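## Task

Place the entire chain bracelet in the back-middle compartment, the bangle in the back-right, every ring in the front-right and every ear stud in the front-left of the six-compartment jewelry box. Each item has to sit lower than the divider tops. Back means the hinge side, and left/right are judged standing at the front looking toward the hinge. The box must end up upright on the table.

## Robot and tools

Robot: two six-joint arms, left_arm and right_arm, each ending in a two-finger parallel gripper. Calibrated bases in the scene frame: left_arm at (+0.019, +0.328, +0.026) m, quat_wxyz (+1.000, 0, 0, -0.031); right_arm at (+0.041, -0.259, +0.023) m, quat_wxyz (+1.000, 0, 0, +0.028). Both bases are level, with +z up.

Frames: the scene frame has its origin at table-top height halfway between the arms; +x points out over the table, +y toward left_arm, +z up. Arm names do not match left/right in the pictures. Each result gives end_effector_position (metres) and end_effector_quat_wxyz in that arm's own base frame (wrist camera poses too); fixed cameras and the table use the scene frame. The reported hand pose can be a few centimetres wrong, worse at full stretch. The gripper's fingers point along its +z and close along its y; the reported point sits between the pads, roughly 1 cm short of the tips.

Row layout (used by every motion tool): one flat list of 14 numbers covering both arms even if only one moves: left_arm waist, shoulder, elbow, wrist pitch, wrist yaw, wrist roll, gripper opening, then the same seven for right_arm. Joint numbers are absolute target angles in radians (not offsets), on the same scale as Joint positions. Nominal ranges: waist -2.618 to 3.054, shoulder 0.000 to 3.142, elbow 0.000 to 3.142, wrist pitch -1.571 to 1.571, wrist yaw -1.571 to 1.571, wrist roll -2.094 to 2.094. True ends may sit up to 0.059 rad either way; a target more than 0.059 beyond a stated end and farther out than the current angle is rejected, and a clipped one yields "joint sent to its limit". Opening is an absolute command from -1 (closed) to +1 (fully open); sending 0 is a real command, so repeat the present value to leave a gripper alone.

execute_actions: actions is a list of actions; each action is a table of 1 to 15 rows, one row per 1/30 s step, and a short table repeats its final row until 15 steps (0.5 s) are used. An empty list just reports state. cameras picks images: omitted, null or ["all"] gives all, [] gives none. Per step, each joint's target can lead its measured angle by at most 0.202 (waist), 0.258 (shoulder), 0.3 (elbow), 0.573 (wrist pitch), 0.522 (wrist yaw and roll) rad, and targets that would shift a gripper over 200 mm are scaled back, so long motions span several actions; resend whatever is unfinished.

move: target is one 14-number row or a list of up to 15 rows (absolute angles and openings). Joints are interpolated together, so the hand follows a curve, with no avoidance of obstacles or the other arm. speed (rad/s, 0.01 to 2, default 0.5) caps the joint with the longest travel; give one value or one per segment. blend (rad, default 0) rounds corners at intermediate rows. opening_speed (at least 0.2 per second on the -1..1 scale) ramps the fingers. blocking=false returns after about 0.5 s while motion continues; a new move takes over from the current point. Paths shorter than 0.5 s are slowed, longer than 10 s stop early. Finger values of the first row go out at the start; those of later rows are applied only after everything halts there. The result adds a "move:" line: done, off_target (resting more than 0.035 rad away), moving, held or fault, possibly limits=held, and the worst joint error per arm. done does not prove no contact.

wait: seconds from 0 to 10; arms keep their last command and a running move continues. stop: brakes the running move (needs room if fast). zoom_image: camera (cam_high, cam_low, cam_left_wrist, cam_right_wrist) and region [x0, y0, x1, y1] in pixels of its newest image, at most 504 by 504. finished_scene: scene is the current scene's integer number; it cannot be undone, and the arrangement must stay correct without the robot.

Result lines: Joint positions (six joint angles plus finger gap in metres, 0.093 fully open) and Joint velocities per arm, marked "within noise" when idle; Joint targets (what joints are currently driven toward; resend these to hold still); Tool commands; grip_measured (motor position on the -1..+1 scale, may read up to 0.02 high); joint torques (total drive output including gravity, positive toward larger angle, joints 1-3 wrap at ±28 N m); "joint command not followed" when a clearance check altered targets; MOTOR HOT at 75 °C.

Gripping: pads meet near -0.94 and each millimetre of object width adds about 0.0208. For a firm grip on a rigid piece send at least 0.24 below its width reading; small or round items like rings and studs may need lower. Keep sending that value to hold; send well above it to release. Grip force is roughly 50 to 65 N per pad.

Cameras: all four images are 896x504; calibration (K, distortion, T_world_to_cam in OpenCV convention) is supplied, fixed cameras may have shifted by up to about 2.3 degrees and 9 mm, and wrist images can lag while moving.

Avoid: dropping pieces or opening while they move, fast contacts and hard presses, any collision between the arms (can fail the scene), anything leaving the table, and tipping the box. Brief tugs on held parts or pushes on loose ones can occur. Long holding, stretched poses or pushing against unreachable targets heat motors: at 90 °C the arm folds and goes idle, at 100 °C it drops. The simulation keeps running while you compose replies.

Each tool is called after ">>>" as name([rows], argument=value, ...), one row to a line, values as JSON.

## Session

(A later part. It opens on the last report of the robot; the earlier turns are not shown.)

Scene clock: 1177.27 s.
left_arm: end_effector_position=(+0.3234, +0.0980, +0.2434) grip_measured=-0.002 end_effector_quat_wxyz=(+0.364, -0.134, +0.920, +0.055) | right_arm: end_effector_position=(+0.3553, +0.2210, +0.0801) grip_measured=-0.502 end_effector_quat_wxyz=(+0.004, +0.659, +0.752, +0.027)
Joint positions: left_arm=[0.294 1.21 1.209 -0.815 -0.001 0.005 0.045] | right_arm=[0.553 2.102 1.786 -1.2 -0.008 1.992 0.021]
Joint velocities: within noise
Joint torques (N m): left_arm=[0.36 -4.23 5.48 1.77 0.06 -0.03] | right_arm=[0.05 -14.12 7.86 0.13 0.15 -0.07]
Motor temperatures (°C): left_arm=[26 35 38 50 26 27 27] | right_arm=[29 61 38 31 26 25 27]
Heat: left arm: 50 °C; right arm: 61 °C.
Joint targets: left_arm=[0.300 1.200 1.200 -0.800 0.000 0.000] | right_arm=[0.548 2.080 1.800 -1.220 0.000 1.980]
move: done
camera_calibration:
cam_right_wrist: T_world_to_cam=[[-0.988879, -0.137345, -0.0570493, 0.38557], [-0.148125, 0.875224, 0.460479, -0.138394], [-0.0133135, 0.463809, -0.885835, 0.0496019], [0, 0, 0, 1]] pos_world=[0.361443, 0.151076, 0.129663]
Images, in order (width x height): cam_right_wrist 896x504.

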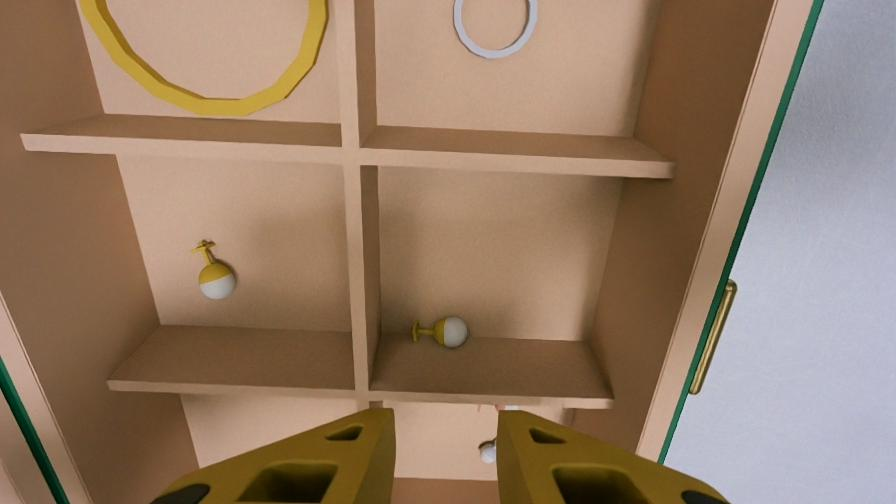

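>>> move([
  [0.3,1.2,1.2,-0.8,0,0,0,0.50,2.15,1.87,-1.25,-0.25,1.93,-0.55],
  [0.3,1.2,1.2,-0.8,0,0,0,0.500,2.220,1.79,-1.12,-0.25,1.93,-0.55],
], speed=[0.6,0.4], cameras=["cam_right_wrist"])

Scene clock: 1218.23 s.
left_arm: end_effector_position=(+0.3234, +0.0980, +0.2434) grip_measured=-0.002 end_effector_quat_wxyz=(+0.364, -0.134, +0.920, +0.055) | right_arm: end_effector_position=(+0.3573, +0.2428, +0.0448) grip_measured=-0.548 end_effector_quat_wxyz=(-0.110, +0.653, +0.747, +0.050)
Joint positions: left_arm=[0.294 1.21 1.209 -0.815 -0.001 0.005 0.045] | right_arm=[0.504 2.208 1.795 -1.139 -0.241 1.942 0.019]
Joint velocities: within noise
Joint torques (N m): left_arm=[0.36 -4.22 5.48 1.77 0.06 -0.03] | right_arm=[0.17 -11.74 5.86 0.48 -0.17 -0.07]
Motor temperatures (°C): left_arm=[26 35 38 50 26 27 27] | right_arm=[29 67 42 30 26 25 27]
Heat: left arm: 50 °C; right arm: 67 °C.
Joint targets: left_arm=[0.300 1.200 1.200 -0.800 0.000 0.000] | right_arm=[0.500 2.220 1.790 -1.120 -0.250 1.930]
move: done
camera_calibration:
cam_right_wrist: T_world_to_cam=[[-0.987632, -0.145832, 0.0575905, 0.385021], [-0.0774593, 0.773165, 0.629457, -0.148935], [-0.136322, 0.61721, -0.774899, 0.00996762], [0, 0, 0, 1]] pos_world=[0.370081, 0.165147, 0.0792982]
Images, in order (width x height): cam_right_wrist 896x504.

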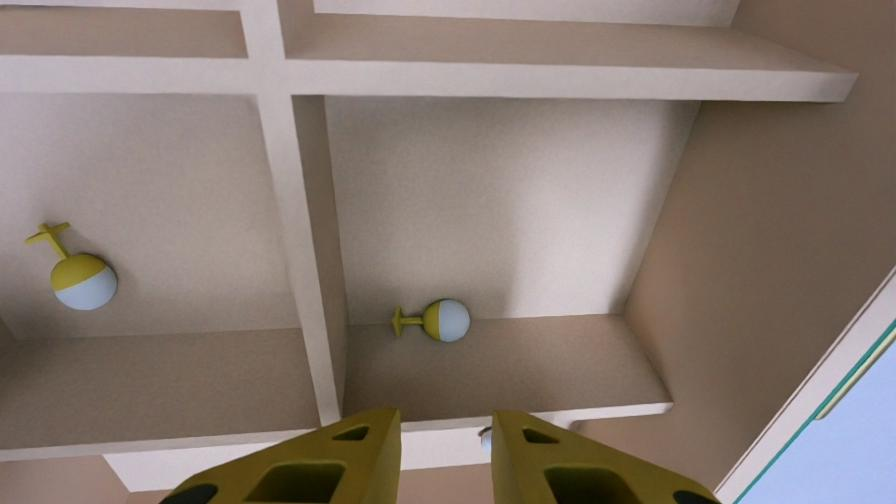

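>>> move([
  [0.3,1.2,1.2,-0.8,0,0,0,0.508,2.215,1.79,-1.12,-0.25,1.935,-0.58],
  [0.3,1.2,1.2,-0.8,0,0,0,0.508,2.248,1.735,-1.02,-0.25,1.935,-0.58],
], speed=[0.3,0.2], cameras=["cam_right_wrist"])

Scene clock: 1233.70 s.
left_arm: end_effector_position=(+0.3234, +0.0980, +0.2434) grip_measured=-0.002 end_effector_quat_wxyz=(+0.364, -0.134, +0.920, +0.055) | right_arm: end_effector_position=(+0.3598, +0.2425, +0.0327) grip_measured=-0.578 end_effector_quat_wxyz=(-0.105, +0.653, +0.748, +0.056)
Joint positions: left_arm=[0.294 1.21 1.209 -0.815 -0.001 0.005 0.045] | right_arm=[0.502 2.212 1.753 -1.079 -0.235 1.942 0.017]
Joint velocities: within noise
Joint torques (N m): left_arm=[0.36 -4.23 5.48 1.77 0.06 -0.03] | right_arm=[0.98 -9.43 4.64 0.93 -0.23 -0.01]
Motor temperatures (°C): left_arm=[26 35 38 50 26 27 27] | right_arm=[29 66 41 30 26 25 27]
Heat: left arm: 50 °C; right arm: 66 °C.
Joint targets: left_arm=[0.300 1.200 1.200 -0.800 0.000 0.000] | right_arm=[0.508 2.248 1.735 -1.020 -0.250 1.935]
move: off_target (right_arm); right_arm: the wrist pitch is farthest, 0.059 rad from its target
camera_calibration:
cam_right_wrist: T_world_to_cam=[[-0.988549, -0.144993, 0.0418082, 0.388726], [-0.0866368, 0.772187, 0.629461, -0.137367], [-0.123551, 0.618631, -0.775906, -0.00369857], [0, 0, 0, 1]] pos_world=[0.371917, 0.164723, 0.0673453]
Images, in order (width x height): cam_right_wrist 896x504.

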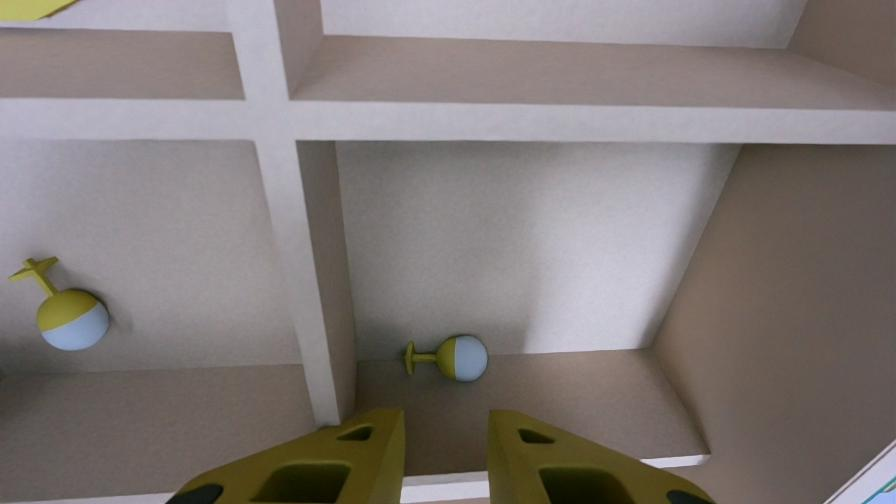

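>>> move([
  [0.3,1.2,1.2,-0.8,0,0,0,0.508,2.195,1.79,-1.12,-0.25,1.935,-0.6],
  [0.3,1.2,1.2,-0.8,0,0,0,0.517,2.19,1.765,-1.09,-0.25,1.945,-0.6],
  [0.3,1.2,1.2,-0.8,0,0,0,0.517,2.232,1.71,-1.0,-0.25,1.945,-0.6],
], speed=[0.3,0.2,0.2], cameras=["cam_right_wrist"])

Scene clock: 1246.60 s.
left_arm: end_effector_position=(+0.3234, +0.0980, +0.2434) grip_measured=-0.002 end_effector_quat_wxyz=(+0.364, -0.134, +0.920, +0.055) | right_arm: end_effector_position=(+0.3564, +0.2413, +0.0288) grip_measured=-0.598 end_effector_quat_wxyz=(-0.105, +0.653, +0.748, +0.050)
Joint positions: left_arm=[0.294 1.21 1.209 -0.815 -0.001 0.005 0.045] | right_arm=[0.505 2.212 1.738 -1.074 -0.233 1.942 0.016]
Joint velocities: within noise
Joint torques (N m): left_arm=[0.35 -4.23 5.48 1.76 0.06 -0.03] | right_arm=[1.55 -10.88 3.66 1.06 -0.25 0.09]
Motor temperatures (°C): left_arm=[26 35 38 50 26 27 27] | right_arm=[29 66 40 30 26 25 27]
Heat: left arm: 50 °C; right arm: 66 °C.
Joint targets: left_arm=[0.300 1.200 1.200 -0.800 0.000 0.000] | right_arm=[0.517 2.232 1.710 -1.000 -0.250 1.945]
move: off_target (right_arm); right_arm: the wrist pitch is farthest, 0.074 rad from its target
camera_calibration:
cam_right_wrist: T_world_to_cam=[[-0.987841, -0.146859, 0.051007, 0.385343], [-0.0831853, 0.776486, 0.624619, -0.136435], [-0.131337, 0.612782, -0.779262, -0.00215308], [0, 0, 0, 1]] pos_world=[0.369026, 0.163851, 0.0638871]
Images, in order (width x height): cam_right_wrist 896x504.

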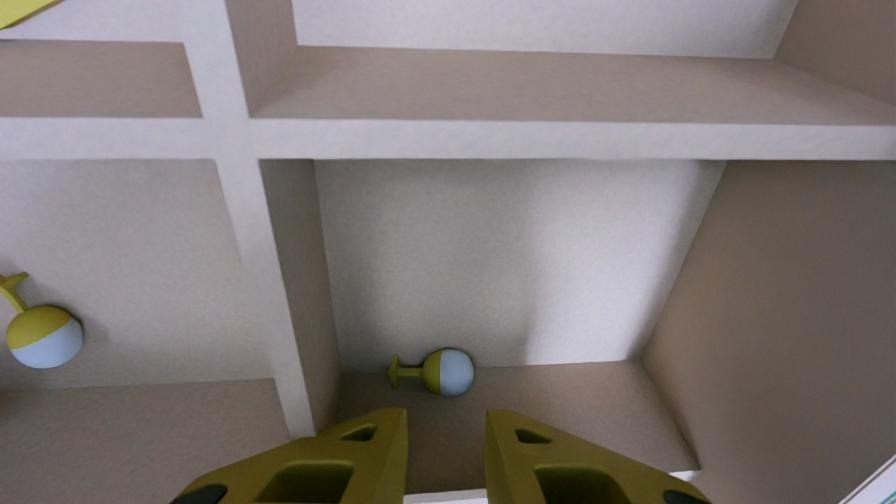

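>>> move([
  [0.3,1.2,1.2,-0.8,0,0,0,0.505,2.195,1.77,-1.1,-0.25,1.935,-0.6],
  [0.3,1.2,1.2,-0.8,0,0,0,0.502,2.215,1.735,-1.035,-0.25,1.94,-0.6],
  [0.3,1.2,1.2,-0.8,0,0,0,0.503,2.237,1.685,-0.96,-0.25,1.94,-0.6],
], speed=[0.3,0.2,0.2], cameras=["cam_right_wrist"])

Scene clock: 1257.03 s.
left_arm: end_effector_position=(+0.3234, +0.0980, +0.2434) grip_measured=-0.002 end_effector_quat_wxyz=(+0.364, -0.134, +0.920, +0.055) | right_arm: end_effector_position=(+0.3568, +0.2413, +0.0286) grip_measured=-0.598 end_effector_quat_wxyz=(-0.107, +0.653, +0.747, +0.058)
Joint positions: left_arm=[0.294 1.21 1.209 -0.815 -0.001 0.005 0.045] | right_arm=[0.501 2.2 1.716 -1.05 -0.241 1.942 0.016]
Joint velocities: within noise
Joint torques (N m): left_arm=[0.35 -4.22 5.48 1.76 0.06 -0.03] | right_arm=[0.66 -9.24 3.37 1.29 -0.17 0.05]
Motor temperatures (°C): left_arm=[26 35 38 50 26 27 27] | right_arm=[29 68 39 30 26 25 27]
Heat: left arm: 50 °C; right arm: 68 °C.
Joint targets: left_arm=[0.300 1.200 1.200 -0.800 0.000 0.000] | right_arm=[0.503 2.237 1.685 -0.960 -0.250 1.940]
move: off_target (right_arm); right_arm: the wrist pitch is farthest, 0.090 rad from its target
camera_calibration:
cam_right_wrist: T_world_to_cam=[[-0.988683, -0.144327, 0.0409449, 0.38573], [-0.0858618, 0.768172, 0.63446, -0.133609], [-0.123022, 0.623764, -0.771871, -0.0081261], [0, 0, 0, 1]] pos_world=[0.368892, 0.163375, 0.0627038]
Images, in order (width x height): cam_right_wrist 896x504.

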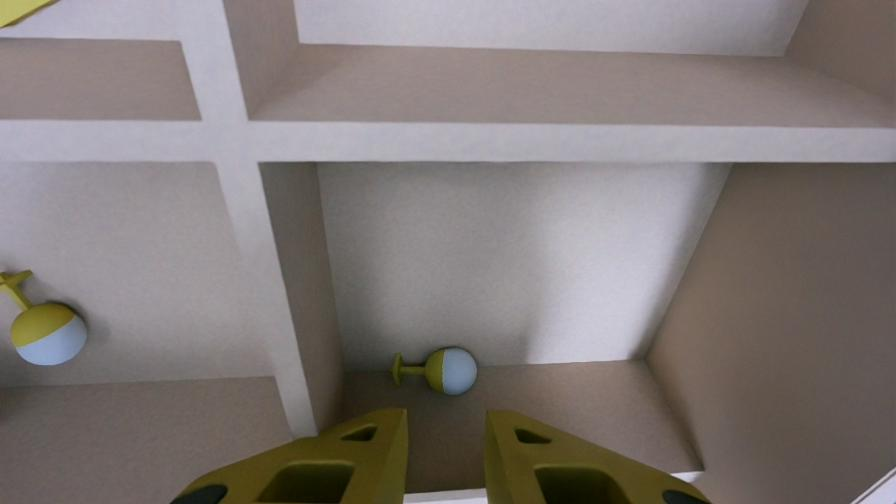

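>>> move([
  [0.3,1.2,1.2,-0.8,0,0,0,0.500,2.185,1.77,-1.1,-0.25,1.935,-0.6],
  [0.3,1.2,1.2,-0.8,0,0,0,0.488,2.195,1.735,-1.035,-0.25,1.93,-0.6],
  [0.3,1.2,1.2,-0.8,0,0,0,0.490,2.228,1.68,-0.96,-0.25,1.93,-0.6],
], speed=[0.3,0.2,0.2], cameras=["cam_right_wrist"])

Scene clock: 1275.37 s.
left_arm: end_effector_position=(+0.3234, +0.0980, +0.2434) grip_measured=-0.002 end_effector_quat_wxyz=(+0.364, -0.134, +0.920, +0.055) | right_arm: end_effector_position=(+0.3585, +0.2409, +0.0296) grip_measured=-0.598 end_effector_quat_wxyz=(-0.113, +0.655, +0.744, +0.065)
Joint positions: left_arm=[0.294 1.21 1.209 -0.815 -0.001 0.005 0.045] | right_arm=[0.492 2.196 1.711 -1.041 -0.257 1.942 0.016]
Joint velocities: within noise
Joint torques (N m): left_arm=[0.35 -4.22 5.48 1.76 0.06 -0.03] | right_arm=[0.23 -9.72 3.44 1.17 -0.01 -0.06]
Motor temperatures (°C): left_arm=[26 35 38 50 26 27 27] | right_arm=[29 67 38 31 26 25 27]
Heat: left arm: 50 °C; right arm: 67 °C.
Joint targets: left_arm=[0.300 1.200 1.200 -0.800 0.000 0.000] | right_arm=[0.490 2.228 1.680 -0.960 -0.250 1.930]
move: off_target (right_arm); right_arm: the wrist pitch is farthest, 0.081 rad from its target
camera_calibration:
cam_right_wrist: T_world_to_cam=[[-0.989802, -0.137004, 0.0390103, 0.385948], [-0.079286, 0.757369, 0.648156, -0.133953], [-0.118345, 0.638453, -0.760508, -0.0124288], [0, 0, 0, 1]] pos_world=[0.36992, 0.162263, 0.0623141]
Images, in order (width x height): cam_right_wrist 896x504.

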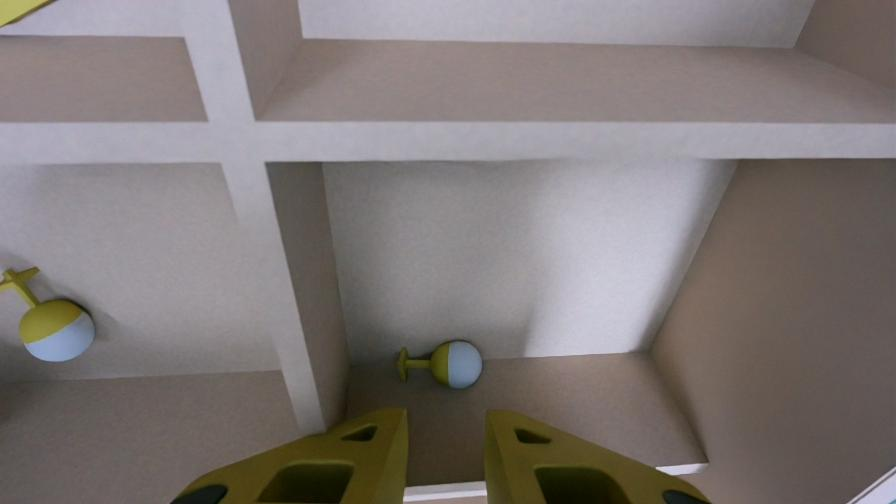

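>>> move([
  [0.3,1.2,1.2,-0.8,0,0,0,0.490,2.16,1.78,-1.12,-0.25,1.93,-0.6],
  [0.3,1.2,1.2,-0.8,0,0,0,0.5,1.8,1.7,-1.4,0,1.93,-0.3],
], speed=0.6)

Scene clock: 1320.40 s.
left_arm: end_effector_position=(+0.3234, +0.0980, +0.2434) grip_measured=-0.002 end_effector_quat_wxyz=(+0.364, -0.134, +0.920, +0.055) | right_arm: end_effector_position=(+0.3113, +0.1689, +0.1626) grip_measured=-0.302 end_effector_quat_wxyz=(+0.011, +0.662, +0.749, +0.042)
Joint positions: left_arm=[0.294 1.21 1.209 -0.815 -0.001 0.005 0.045] | right_arm=[0.493 1.814 1.71 -1.381 -0.008 1.941 0.031]
Joint velocities: within noise
Joint torques (N m): left_arm=[0.35 -4.23 5.49 1.77 0.06 -0.03] | right_arm=[1.05 -10.7 5.6 0.23 0.16 -0.07]
Motor temperatures (°C): left_arm=[26 35 38 50 26 27 27] | right_arm=[29 63 37 31 26 25 27]
Heat: left arm: 50 °C; right arm: 63 °C.
Joint targets: left_arm=[0.300 1.200 1.200 -0.800 0.000 0.000] | right_arm=[0.500 1.800 1.700 -1.400 0.000 1.930]
move: done
camera_calibration:
cam_left_wrist: T_world_to_cam=[[0.296045, -0.955168, 0.00328863, -0.00287626], [-0.894751, -0.278521, -0.349066, 0.443621], [0.334333, 0.100397, -0.937092, 0.190933], [0, 0, 0, 1]] pos_world=[0.333946, 0.101641, 0.333784]
cam_right_wrist: T_world_to_cam=[[-0.988041, -0.126876, -0.0876228, 0.342566], [-0.15325, 0.870758, 0.467221, -0.136063], [0.0170193, 0.475062, -0.879788, 0.133918], [0, 0, 0, 1]] pos_world=[0.315338, 0.0983219, 0.211408]

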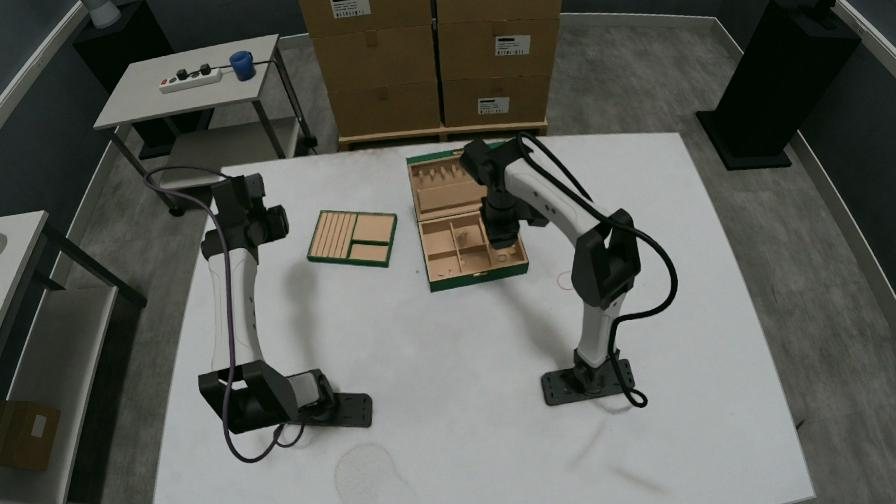

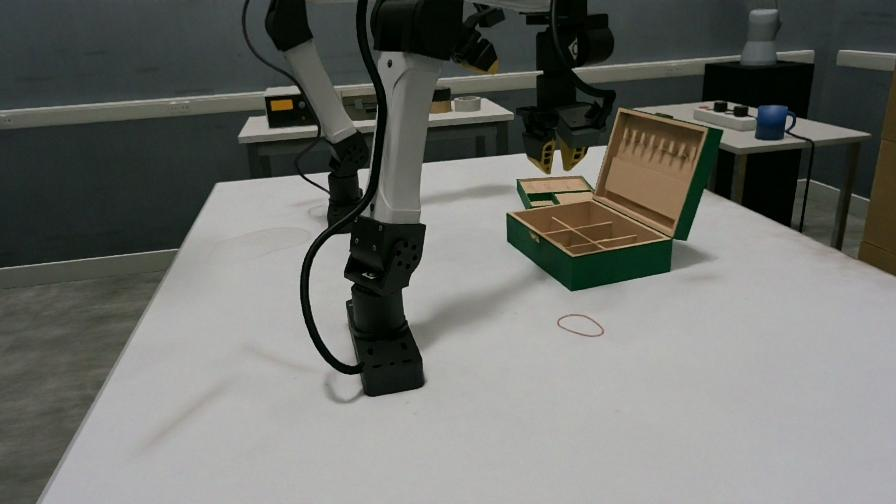

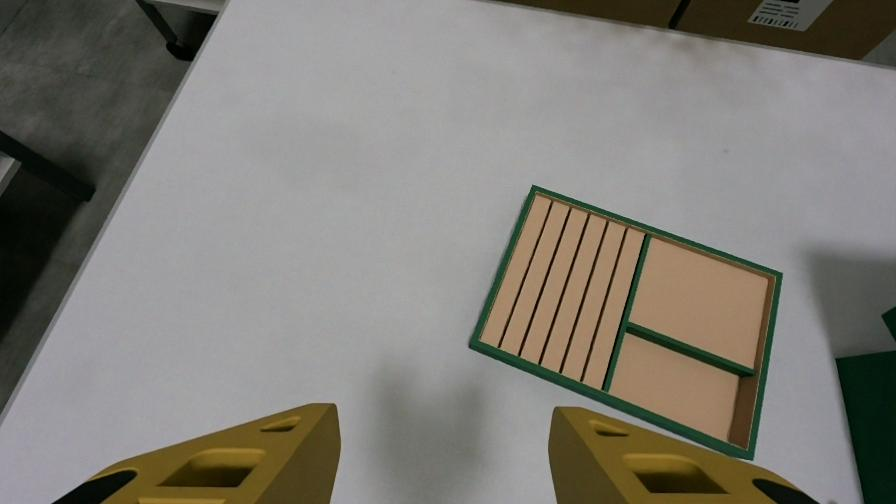

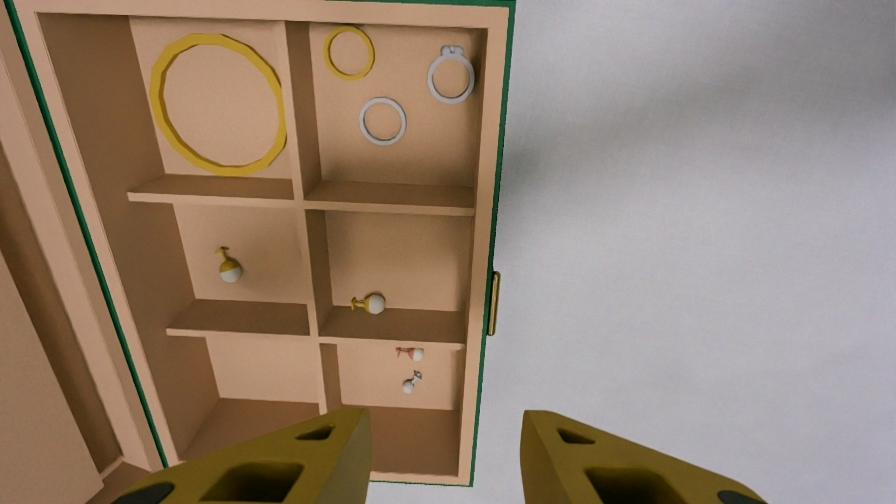

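>>> zoom_image(camera="cam_right_wrist", region=[290, 200, 490, 360])

>>> move(target=[0.3,1.2,1.2,-0.8,0,0,0,0.58,1.5,1.45,-1.4,0,2.0,-0.3], speed=0.6, cameras=["cam_right_wrist"])

>>> zoom_image(camera="cam_right_wrist", region=[250, 100, 500, 300])

Scaled by 2.520 from the camera's 896x504 image, which has a finer 1280x720 frame.

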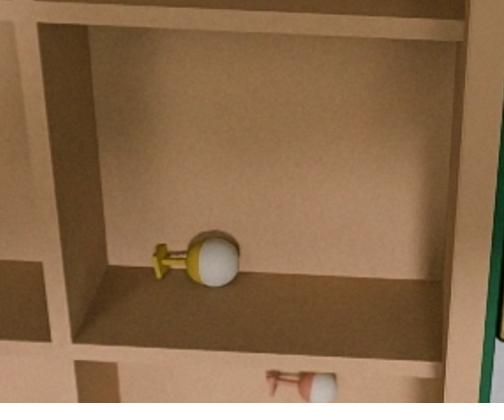

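Scene clock: 1380.00 s.
left_arm: end_effector_position=(+0.3234, +0.0980, +0.2434) grip_measured=-0.002 end_effector_quat_wxyz=(+0.364, -0.134, +0.920, +0.055) | right_arm: end_effector_position=(+0.2368, +0.1547, +0.1837) grip_measured=-0.302 end_effector_quat_wxyz=(+0.015, +0.647, +0.759, +0.061)
Joint positions: left_arm=[0.294 1.21 1.209 -0.815 -0.001 0.005 0.045] | right_arm=[0.575 1.513 1.46 -1.393 -0.007 1.987 0.031]
Joint velocities: within noise
Joint torques (N m): left_arm=[0.36 -4.22 5.46 1.77 0.06 -0.03] | right_arm=[0.92 -7.57 5.61 0.45 0.14 0.15]
Motor temperatures (°C): left_arm=[26 35 38 50 26 27 27] | right_arm=[29 65 37 30 26 25 27]
Heat: left arm: 50 °C; right arm: 65 °C.
Joint targets: left_arm=[0.300 1.200 1.200 -0.800 0.000 0.000] | right_arm=[0.580 1.500 1.450 -1.400 0.000 2.000]
move: done
camera_calibration:
cam_right_wrist: T_world_to_cam=[[-0.979508, -0.159838, -0.122542, 0.278442], [-0.199497, 0.853568, 0.481273, -0.133977], [0.0276719, 0.495857, -0.867963, 0.152606], [0, 0, 0, 1]] pos_world=[0.241785, 0.0831935, 0.231057]
Images, in order (width x height): cam_right_wrist 896x504.

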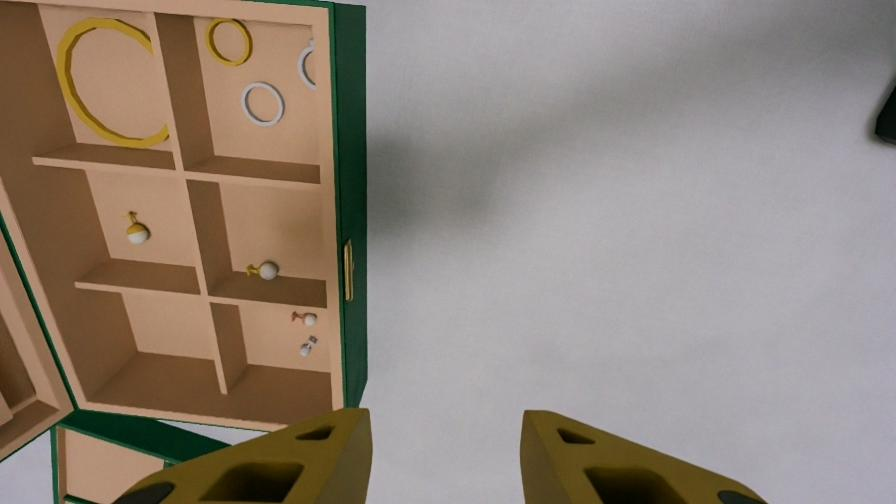

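Scaled by 2.016 from the camera's 896x504 image, which has a finer 1280x720 frame.

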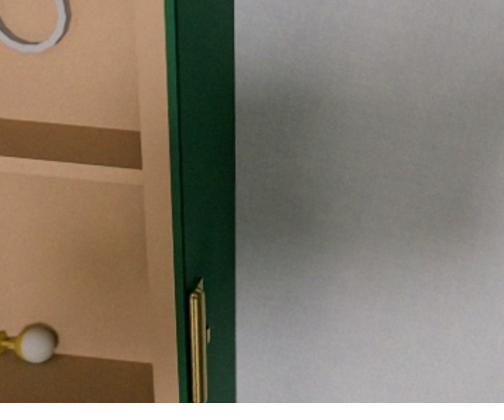

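>>> move([
  [0.3,1.2,1.2,-0.8,0,0,0,0.663,2.15,2.15,-1.55,0,0.51,0.05],
  [0.3,1.2,1.2,-0.8,0,0,0,0.663,2.325,2.06,-1.305,0,0.51,0.05],
], speed=0.8, cameras=["cam_right_wrist","cam_low","cam_high"])

Scene clock: 1433.40 s.
left_arm: end_effector_position=(+0.3234, +0.0980, +0.2434) grip_measured=-0.002 end_effector_quat_wxyz=(+0.364, -0.134, +0.920, +0.055) | right_arm: end_effector_position=(+0.3544, +0.2751, +0.0569) grip_measured=+0.048 end_effector_quat_wxyz=(-0.010, -0.068, +0.998, -0.002)
Joint positions: left_arm=[0.294 1.21 1.209 -0.815 -0.001 0.005 0.045] | right_arm=[0.658 2.326 2.06 -1.323 -0.007 0.522 0.047]
Joint velocities: within noise
Joint torques (N m): left_arm=[0.35 -4.23 5.48 1.77 0.06 -0.03] | right_arm=[0.96 -13.91 6.48 0.49 0.11 -0.07]
Motor temperatures (°C): left_arm=[26 35 38 51 26 27 27] | right_arm=[29 58 39 29 26 25 27]
Heat: left arm: 51 °C; right arm: 58 °C.
Joint targets: left_arm=[0.300 1.200 1.200 -0.800 0.000 0.000] | right_arm=[0.663 2.325 2.060 -1.305 0.000 0.510]
move: done
camera_calibration:
cam_right_wrist: T_world_to_cam=[[0.141241, -0.98995, -0.00712654, 0.222011], [-0.88257, -0.129175, 0.452088, 0.361838], [-0.448465, -0.0575638, -0.891945, 0.301957], [0, 0, 0, 1]] pos_world=[0.423407, 0.283902, 0.107328]
Images, in order (width x height): cam_high 896x504, cam_low 896x504, cam_right_wrist 896x504.

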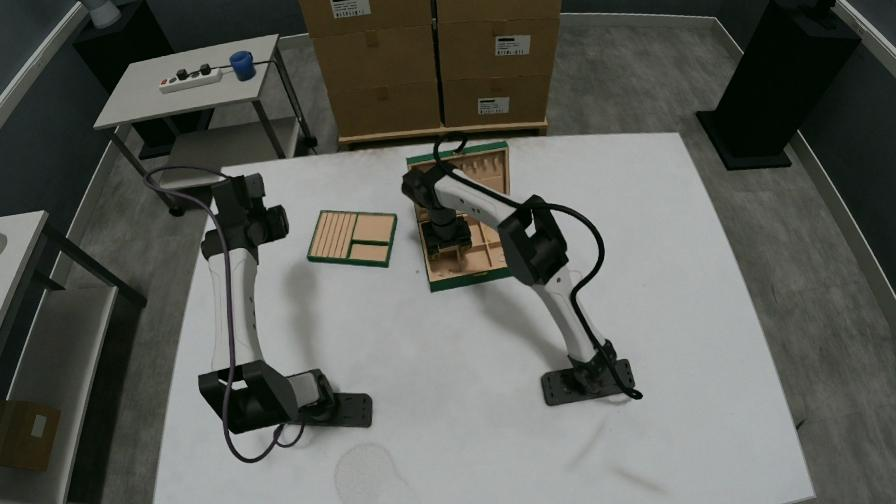

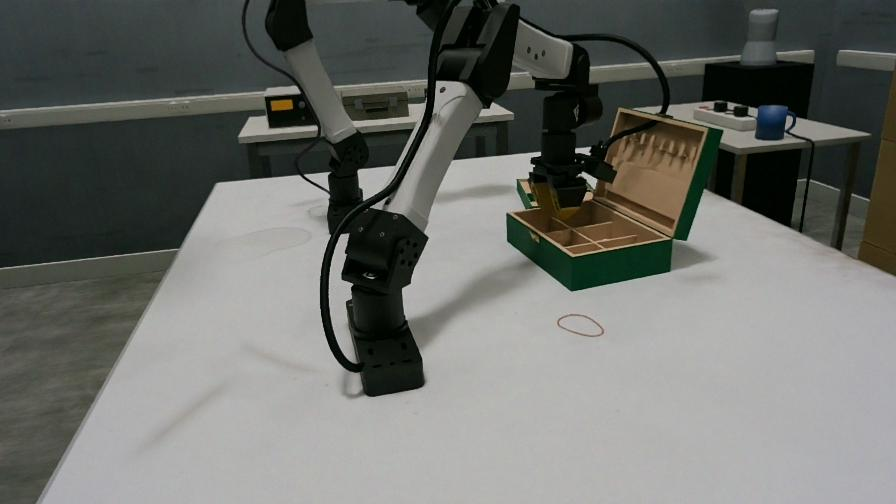

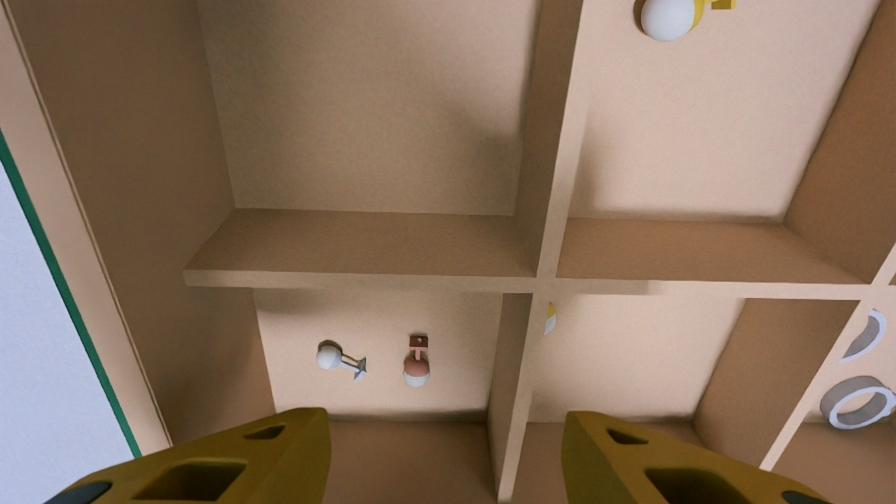

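>>> zoom_image(camera="cam_right_wrist", region=[460, 270, 620, 400])

Scaled by 3.150 from the camera's 896x504 image, which has a finer 1280x720 frame.

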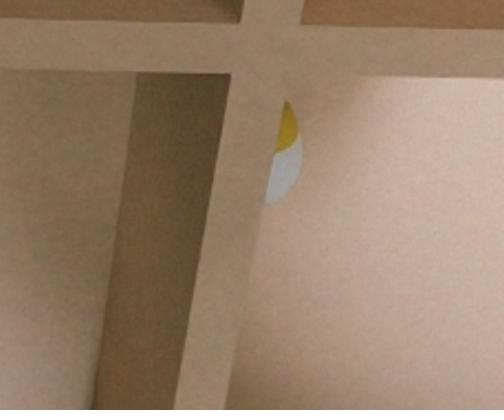

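>>> move([
  [0.3,1.2,1.2,-0.8,0,0,0,0.667,2.317,2.052,-1.305,0,0.51,0.05],
  [0.3,1.2,1.2,-0.8,0,0,0,0.667,2.338,1.925,-1.145,0,0.51,0.05],
], speed=0.3, cameras=["cam_right_wrist","cam_low"])

Scene clock: 1463.73 s.
left_arm: end_effector_position=(+0.3234, +0.0980, +0.2434) grip_measured=-0.002 end_effector_quat_wxyz=(+0.364, -0.134, +0.920, +0.055) | right_arm: end_effector_position=(+0.3555, +0.2768, +0.0252) grip_measured=+0.048 end_effector_quat_wxyz=(+0.000, -0.070, +0.998, +0.001)
Joint positions: left_arm=[0.294 1.21 1.209 -0.815 -0.001 0.005 0.045] | right_arm=[0.661 2.326 1.934 -1.177 -0.001 0.522 0.047]
Joint velocities: within noise
Joint torques (N m): left_arm=[0.35 -4.21 5.46 1.77 0.06 -0.03] | right_arm=[1.01 -12.64 5.59 0.67 0.06 -0.07]
Motor temperatures (°C): left_arm=[26 35 38 51 26 27 27] | right_arm=[29 64 40 29 26 25 27]
Heat: left arm: 51 °C; right arm: 64 °C.
Joint targets: left_arm=[0.300 1.200 1.200 -0.800 0.000 0.000] | right_arm=[0.667 2.338 1.925 -1.145 0.000 0.510]
move: done
camera_calibration:
cam_right_wrist: T_world_to_cam=[[0.145245, -0.98932, -0.0122647, 0.221858], [-0.890456, -0.136114, 0.434236, 0.382623], [-0.431268, -0.0521496, -0.900716, 0.266872], [0, 0, 0, 1]] pos_world=[0.423579, 0.285486, 0.0769481]
Images, in order (width x height): cam_low 896x504, cam_right_wrist 896x504.

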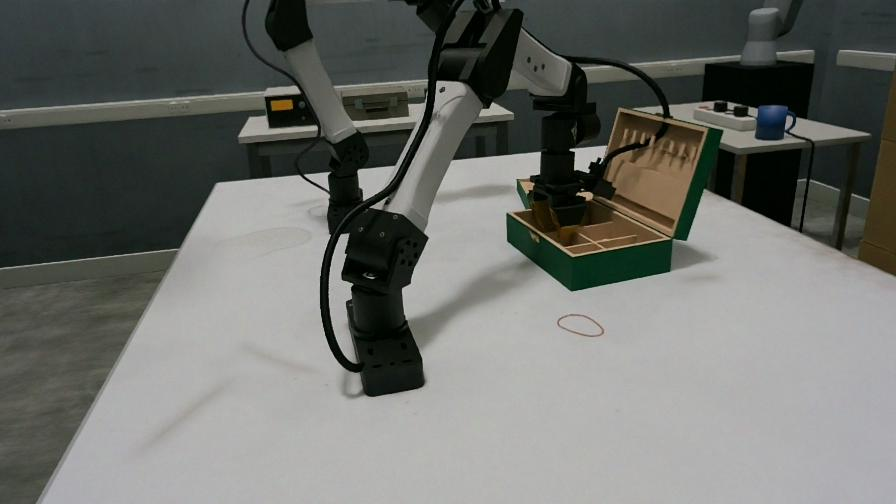

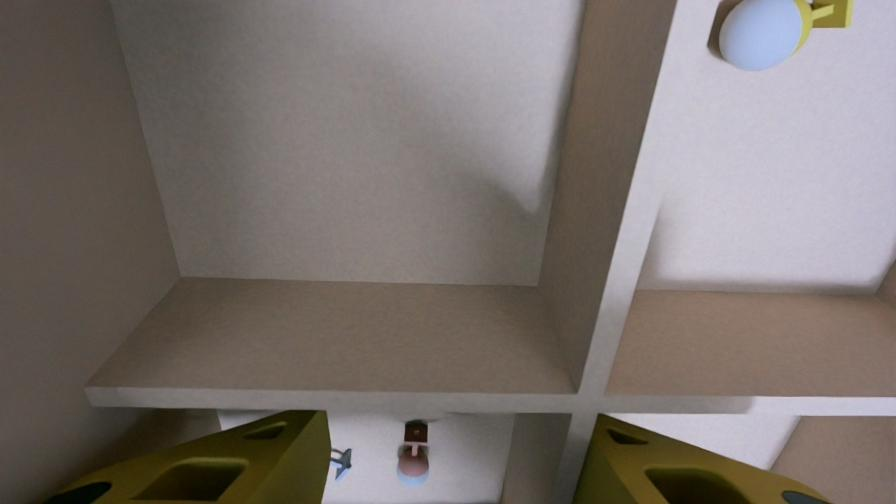

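>>> move([
  [0.3,1.2,1.2,-0.8,0,0,0,0.667,2.355,1.90,-1.09,0,0.51,0.05],
  [0.3,1.2,1.2,-0.8,0,0,0,0.642,2.318,1.86,-1.09,0,0.48,0.05],
], speed=0.2, cameras=["cam_right_wrist","cam_low"])

Scene clock: 1474.03 s.
left_arm: end_effector_position=(+0.3234, +0.0980, +0.2434) grip_measured=-0.002 end_effector_quat_wxyz=(+0.364, -0.134, +0.920, +0.055) | right_arm: end_effector_position=(+0.3580, +0.2730, +0.0146) grip_measured=+0.048 end_effector_quat_wxyz=(+0.007, -0.078, +0.997, +0.000)
Joint positions: left_arm=[0.294 1.21 1.209 -0.815 -0.001 0.005 0.045] | right_arm=[0.654 2.321 1.883 -1.121 0.007 0.498 0.047]
Joint velocities: within noise
Joint torques (N m): left_arm=[0.35 -4.22 5.48 1.76 0.06 -0.03] | right_arm=[-0.53 -14.04 4.19 0.7 -0.03 -0.12]
Motor temperatures (°C): left_arm=[26 35 38 51 26 27 27] | right_arm=[29 65 39 29 26 25 27]
Heat: left arm: 51 °C; right arm: 65 °C.
Joint targets: left_arm=[0.300 1.200 1.200 -0.800 0.000 0.000] | right_arm=[0.642 2.318 1.860 -1.090 0.000 0.480]
move: done
camera_calibration:
cam_right_wrist: T_world_to_cam=[[0.162301, -0.98669, -0.0100431, 0.210656], [-0.893607, -0.151291, 0.422584, 0.394336], [-0.418479, -0.0596112, -0.906268, 0.25581], [0, 0, 0, 1]] pos_world=[0.425243, 0.28276, 0.067308]
Images, in order (width x height): cam_low 896x504, cam_right_wrist 896x504.

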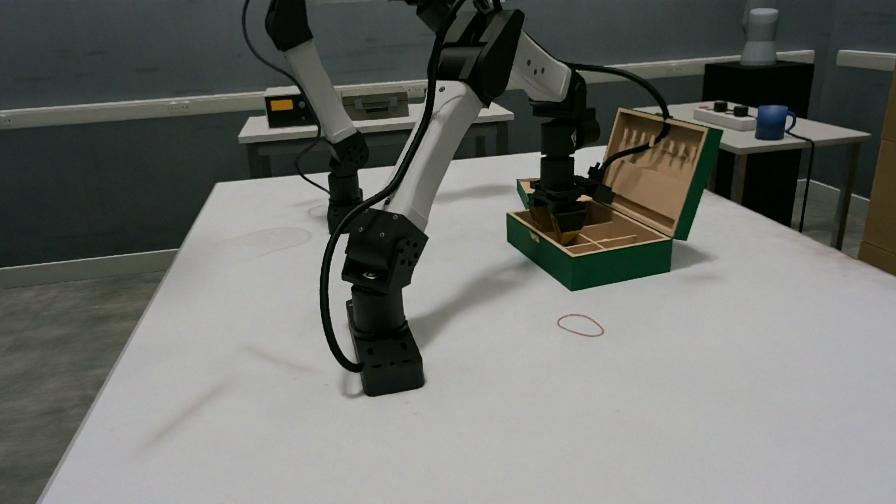

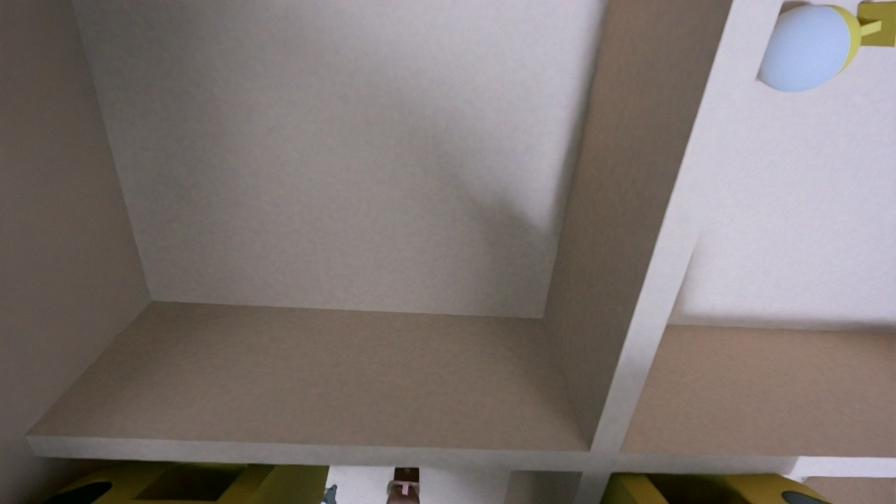

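>>> move([
  [0.3,1.2,1.2,-0.8,0,0,0,0.618,2.29,1.835,-1.09,0,0.46,0.05],
  [0.3,1.2,1.2,-0.8,0,0,0,0.618,2.25,1.98,-1.3,0,0.46,0.05],
  [0.3,1.2,1.2,-0.8,0,0,0,0.5,1.8,1.7,-1.4,0,1.93,-0.3],
], speed=[0.2,0.4,0.8], cameras=["cam_right_wrist","cam_low"])

>>> zoom_image(camera="cam_right_wrist", region=[290, 200, 490, 360])

Scene clock: 1489.77 s.
left_arm: end_effector_position=(+0.3234, +0.0980, +0.2434) grip_measured=-0.002 end_effector_quat_wxyz=(+0.364, -0.134, +0.920, +0.055) | right_arm: end_effector_position=(+0.3103, +0.1714, +0.1591) grip_measured=-0.298 end_effector_quat_wxyz=(+0.014, +0.649, +0.760, +0.035)
Joint positions: left_arm=[0.294 1.21 1.209 -0.815 -0.001 0.005 0.045] | right_arm=[0.505 1.824 1.71 -1.382 0.002 1.918 0.031]
Joint velocities: within noise
Joint torques (N m): left_arm=[0.35 -4.22 5.46 1.77 0.06 -0.03] | right_arm=[0.02 -11.79 5.56 0.23 0.07 0.17]
Motor temperatures (°C): left_arm=[26 35 38 51 26 27 27] | right_arm=[29 71 38 29 26 25 27]
Heat: left arm: 51 °C; right arm: 71 °C.
Joint targets: left_arm=[0.300 1.200 1.200 -0.800 0.000 0.000] | right_arm=[0.500 1.800 1.700 -1.400 0.000 1.930]
move: done
camera_calibration:
cam_right_wrist: T_world_to_cam=[[-0.983403, -0.162321, -0.0810553, 0.345171], [-0.181408, 0.872228, 0.454212, -0.126184], [-0.00302958, 0.461378, -0.887199, 0.139429], [0, 0, 0, 1]] pos_world=[0.316974, 0.101761, 0.208994]
Images, in order (width x height): cam_low 896x504, cam_right_wrist 896x504.

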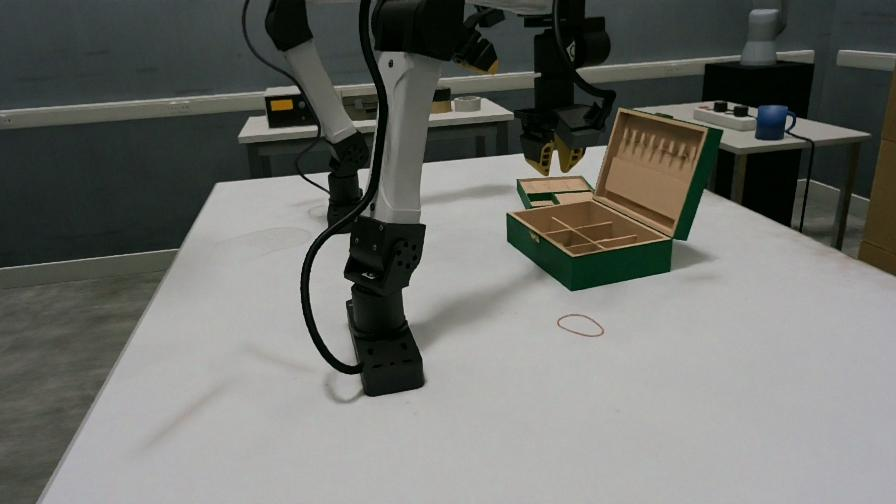

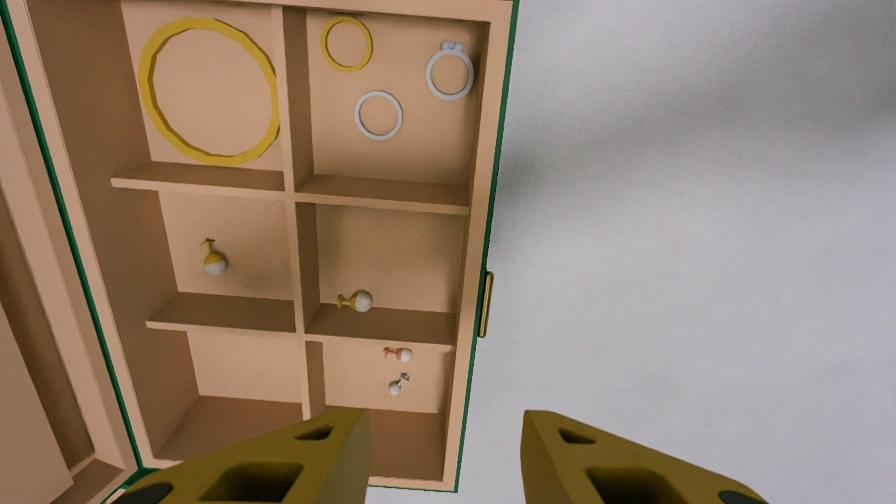

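Scaled by 2.520 from the camera's 896x504 image, which has a finer 1280x720 frame.

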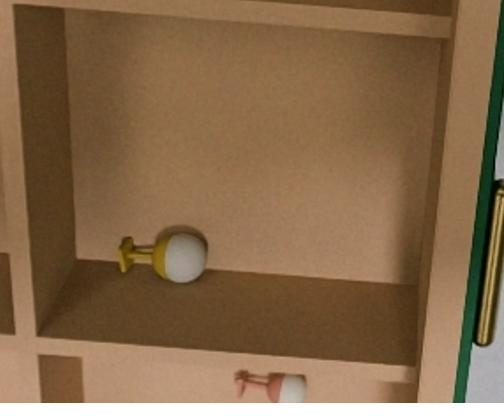

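>>> move(target=[0.3,1.2,1.2,-0.8,0,0,0,0.55,1.3,1.5,-1.2,0,0.51,0.05], speed=0.8, cameras=[])

>>> wait(seconds=10, cameras=[])

>>> wait(seconds=10, cameras=[])

>>> wait(seconds=10, cameras=[])

Scene clock: 1511.70 s.
left_arm: end_effector_position=(+0.3234, +0.0980, +0.2434) grip_measured=-0.002 end_effector_quat_wxyz=(+0.364, -0.134, +0.920, +0.055) | right_arm: end_effector_position=(+0.2640, +0.1592, +0.2699) grip_measured=+0.048 end_effector_quat_wxyz=(+0.236, -0.010, +0.962, +0.138)
Joint positions: left_arm=[0.294 1.21 1.209 -0.815 -0.001 0.005 0.045] | right_arm=[0.544 1.312 1.511 -1.216 0.002 0.523 0.047]
Joint velocities: within noise
Joint torques (N m): left_arm=[0.36 -4.22 5.48 1.77 0.06 -0.03] | right_arm=[1.03 -5.83 5.96 1.66 0.04 -0.08]
Motor temperatures (°C): left_arm=[26 35 38 51 26 27 27] | right_arm=[29 72 38 29 26 25 27]
Heat: left arm: 51 °C; right arm: 72 °C.
Joint targets: left_arm=[0.300 1.200 1.200 -0.800 0.000 0.000] | right_arm=[0.550 1.300 1.500 -1.200 0.000 0.510]
move: done
No camera images: "cameras" was empty.

Scene clock: 1521.70 s.
left_arm: end_effector_position=(+0.3234, +0.0980, +0.2434) grip_measured=-0.002 end_effector_quat_wxyz=(+0.364, -0.134, +0.920, +0.055) | right_arm: end_effector_position=(+0.2644, +0.1595, +0.2701) grip_measured=+0.048 end_effector_quat_wxyz=(+0.237, -0.010, +0.961, +0.139)
Joint positions: left_arm=[0.294 1.21 1.209 -0.815 -0.001 0.005 0.045] | right_arm=[0.544 1.312 1.51 -1.213 0.002 0.522 0.047]
Joint velocities: within noise
Joint torques (N m): left_arm=[0.35 -4.22 5.46 1.76 0.06 -0.03] | right_arm=[1.03 -5.85 6 1.62 0.03 -0.09]
Motor temperatures (°C): left_arm=[26 35 38 51 26 27 27] | right_arm=[29 68 39 30 26 25 27]
Heat: left arm: 51 °C; right arm: 68 °C.
Joint targets: left_arm=[0.300 1.200 1.200 -0.800 0.000 0.000] | right_arm=[0.550 1.300 1.500 -1.200 0.000 0.510]
Tool commands: left_gripper/opening=+0.0 right_gripper/opening=+0.05
wait: 10.00 s; at rest by 0.17 s
No camera images: "cameras" was empty.

Scene clock: 1531.70 s.
left_arm: end_effector_position=(+0.3234, +0.0980, +0.2434) grip_measured=-0.002 end_effector_quat_wxyz=(+0.364, -0.134, +0.920, +0.055) | right_arm: end_effector_position=(+0.2645, +0.1595, +0.2701) grip_measured=+0.048 end_effector_quat_wxyz=(+0.237, -0.010, +0.961, +0.139)
Joint positions: left_arm=[0.294 1.21 1.209 -0.815 -0.001 0.005 0.045] | right_arm=[0.544 1.312 1.51 -1.212 0.002 0.522 0.047]
Joint velocities: within noise
Joint torques (N m): left_arm=[0.35 -4.22 5.48 1.77 0.06 -0.03] | right_arm=[1.02 -5.85 6 1.62 0.04 -0.08]
Motor temperatures (°C): left_arm=[26 35 38 51 26 27 27] | right_arm=[29 64 39 30 26 25 27]
Heat: left arm: 51 °C; right arm: 64 °C.
Joint targets: left_arm=[0.300 1.200 1.200 -0.800 0.000 0.000] | right_arm=[0.550 1.300 1.500 -1.200 0.000 0.510]
Tool commands: left_gripper/opening=+0.0 right_gripper/opening=+0.05
wait: 10.00 s; at rest by 0.17 s
No camera images: "cameras" was empty.

Scene clock: 1541.70 s.
left_arm: end_effector_position=(+0.3234, +0.0980, +0.2434) grip_measured=-0.002 end_effector_quat_wxyz=(+0.364, -0.134, +0.920, +0.055) | right_arm: end_effector_position=(+0.2645, +0.1595, +0.2702) grip_measured=+0.048 end_effector_quat_wxyz=(+0.237, -0.010, +0.961, +0.139)
Joint positions: left_arm=[0.294 1.21 1.209 -0.815 -0.001 0.005 0.045] | right_arm=[0.544 1.312 1.51 -1.212 0.002 0.522 0.047]
Joint velocities: within noise
Joint torques (N m): left_arm=[0.36 -4.22 5.48 1.77 0.06 -0.03] | right_arm=[1.03 -5.83 5.98 1.61 0.03 -0.08]
Motor temperatures (°C): left_arm=[26 35 38 51 26 27 27] | right_arm=[29 62 39 31 26 25 27]
Heat: left arm: 51 °C; right arm: 62 °C.
Joint targets: left_arm=[0.300 1.200 1.200 -0.800 0.000 0.000] | right_arm=[0.550 1.300 1.500 -1.200 0.000 0.510]
Tool commands: left_gripper/opening=+0.0 right_gripper/opening=+0.05
wait: 10.00 s; at rest by 0.17 s
No camera images: "cameras" was empty.

>>> move([
  [0.3,1.2,1.2,-0.8,0,0,0,0.657,2.317,2.052,-1.305,0,0.51,0.05],
  [0.3,1.2,1.2,-0.8,0,0,0,0.657,2.348,1.905,-1.12,0,0.51,0.05],
  [0.3,1.2,1.2,-0.8,0,0,0,0.657,2.36,1.86,-1.05,0,0.51,0.05],
], speed=[0.8,0.3,0.15], cameras=["cam_right_wrist"])

Scene clock: 1555.90 s.
left_arm: end_effector_position=(+0.3234, +0.0980, +0.2434) grip_measured=-0.002 end_effector_quat_wxyz=(+0.364, -0.134, +0.920, +0.055) | right_arm: end_effector_position=(+0.3584, +0.2743, +0.0134) grip_measured=+0.048 end_effector_quat_wxyz=(+0.005, -0.066, +0.998, +0.001)
Joint positions: left_arm=[0.294 1.21 1.209 -0.815 -0.001 0.005 0.045] | right_arm=[0.655 2.33 1.894 -1.125 0.003 0.522 0.047]
Joint velocities: within noise
Joint torques (N m): left_arm=[0.35 -4.22 5.48 1.77 0.06 -0.03] | right_arm=[0.66 -10.96 3.21 1.15 0.03 -0.07]
Motor temperatures (°C): left_arm=[26 35 38 51 26 27 27] | right_arm=[29 60 40 31 26 25 27]
Heat: left arm: 51 °C; right arm: 60 °C.
Joint targets: left_arm=[0.300 1.200 1.200 -0.800 0.000 0.000] | right_arm=[0.657 2.360 1.860 -1.050 0.000 0.510]
move: off_target (right_arm); right_arm: the wrist pitch is farthest, 0.075 rad from its target
camera_calibration:
cam_right_wrist: T_world_to_cam=[[0.139288, -0.990183, -0.0117053, 0.221154], [-0.895176, -0.13096, 0.426039, 0.39032], [-0.42339, -0.0488637, -0.904629, 0.253728], [0, 0, 0, 1]] pos_world=[0.426027, 0.282497, 0.0658268]
Images, in order (width x height): cam_right_wrist 896x504.

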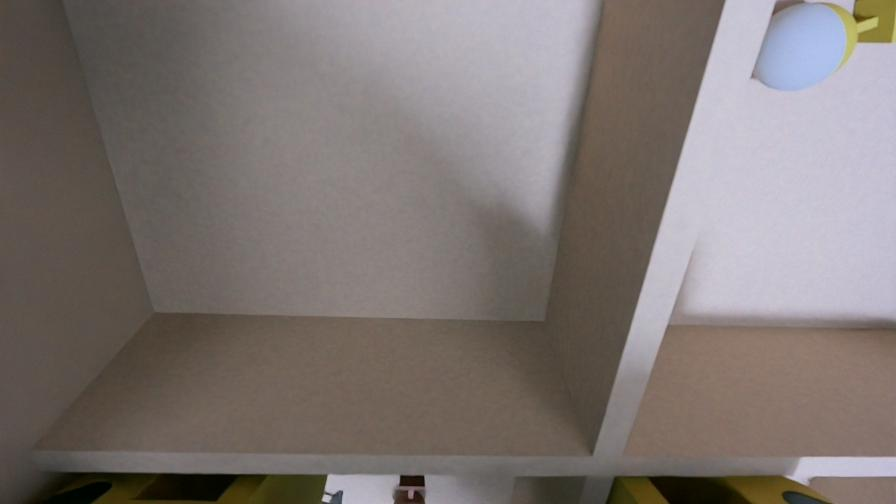

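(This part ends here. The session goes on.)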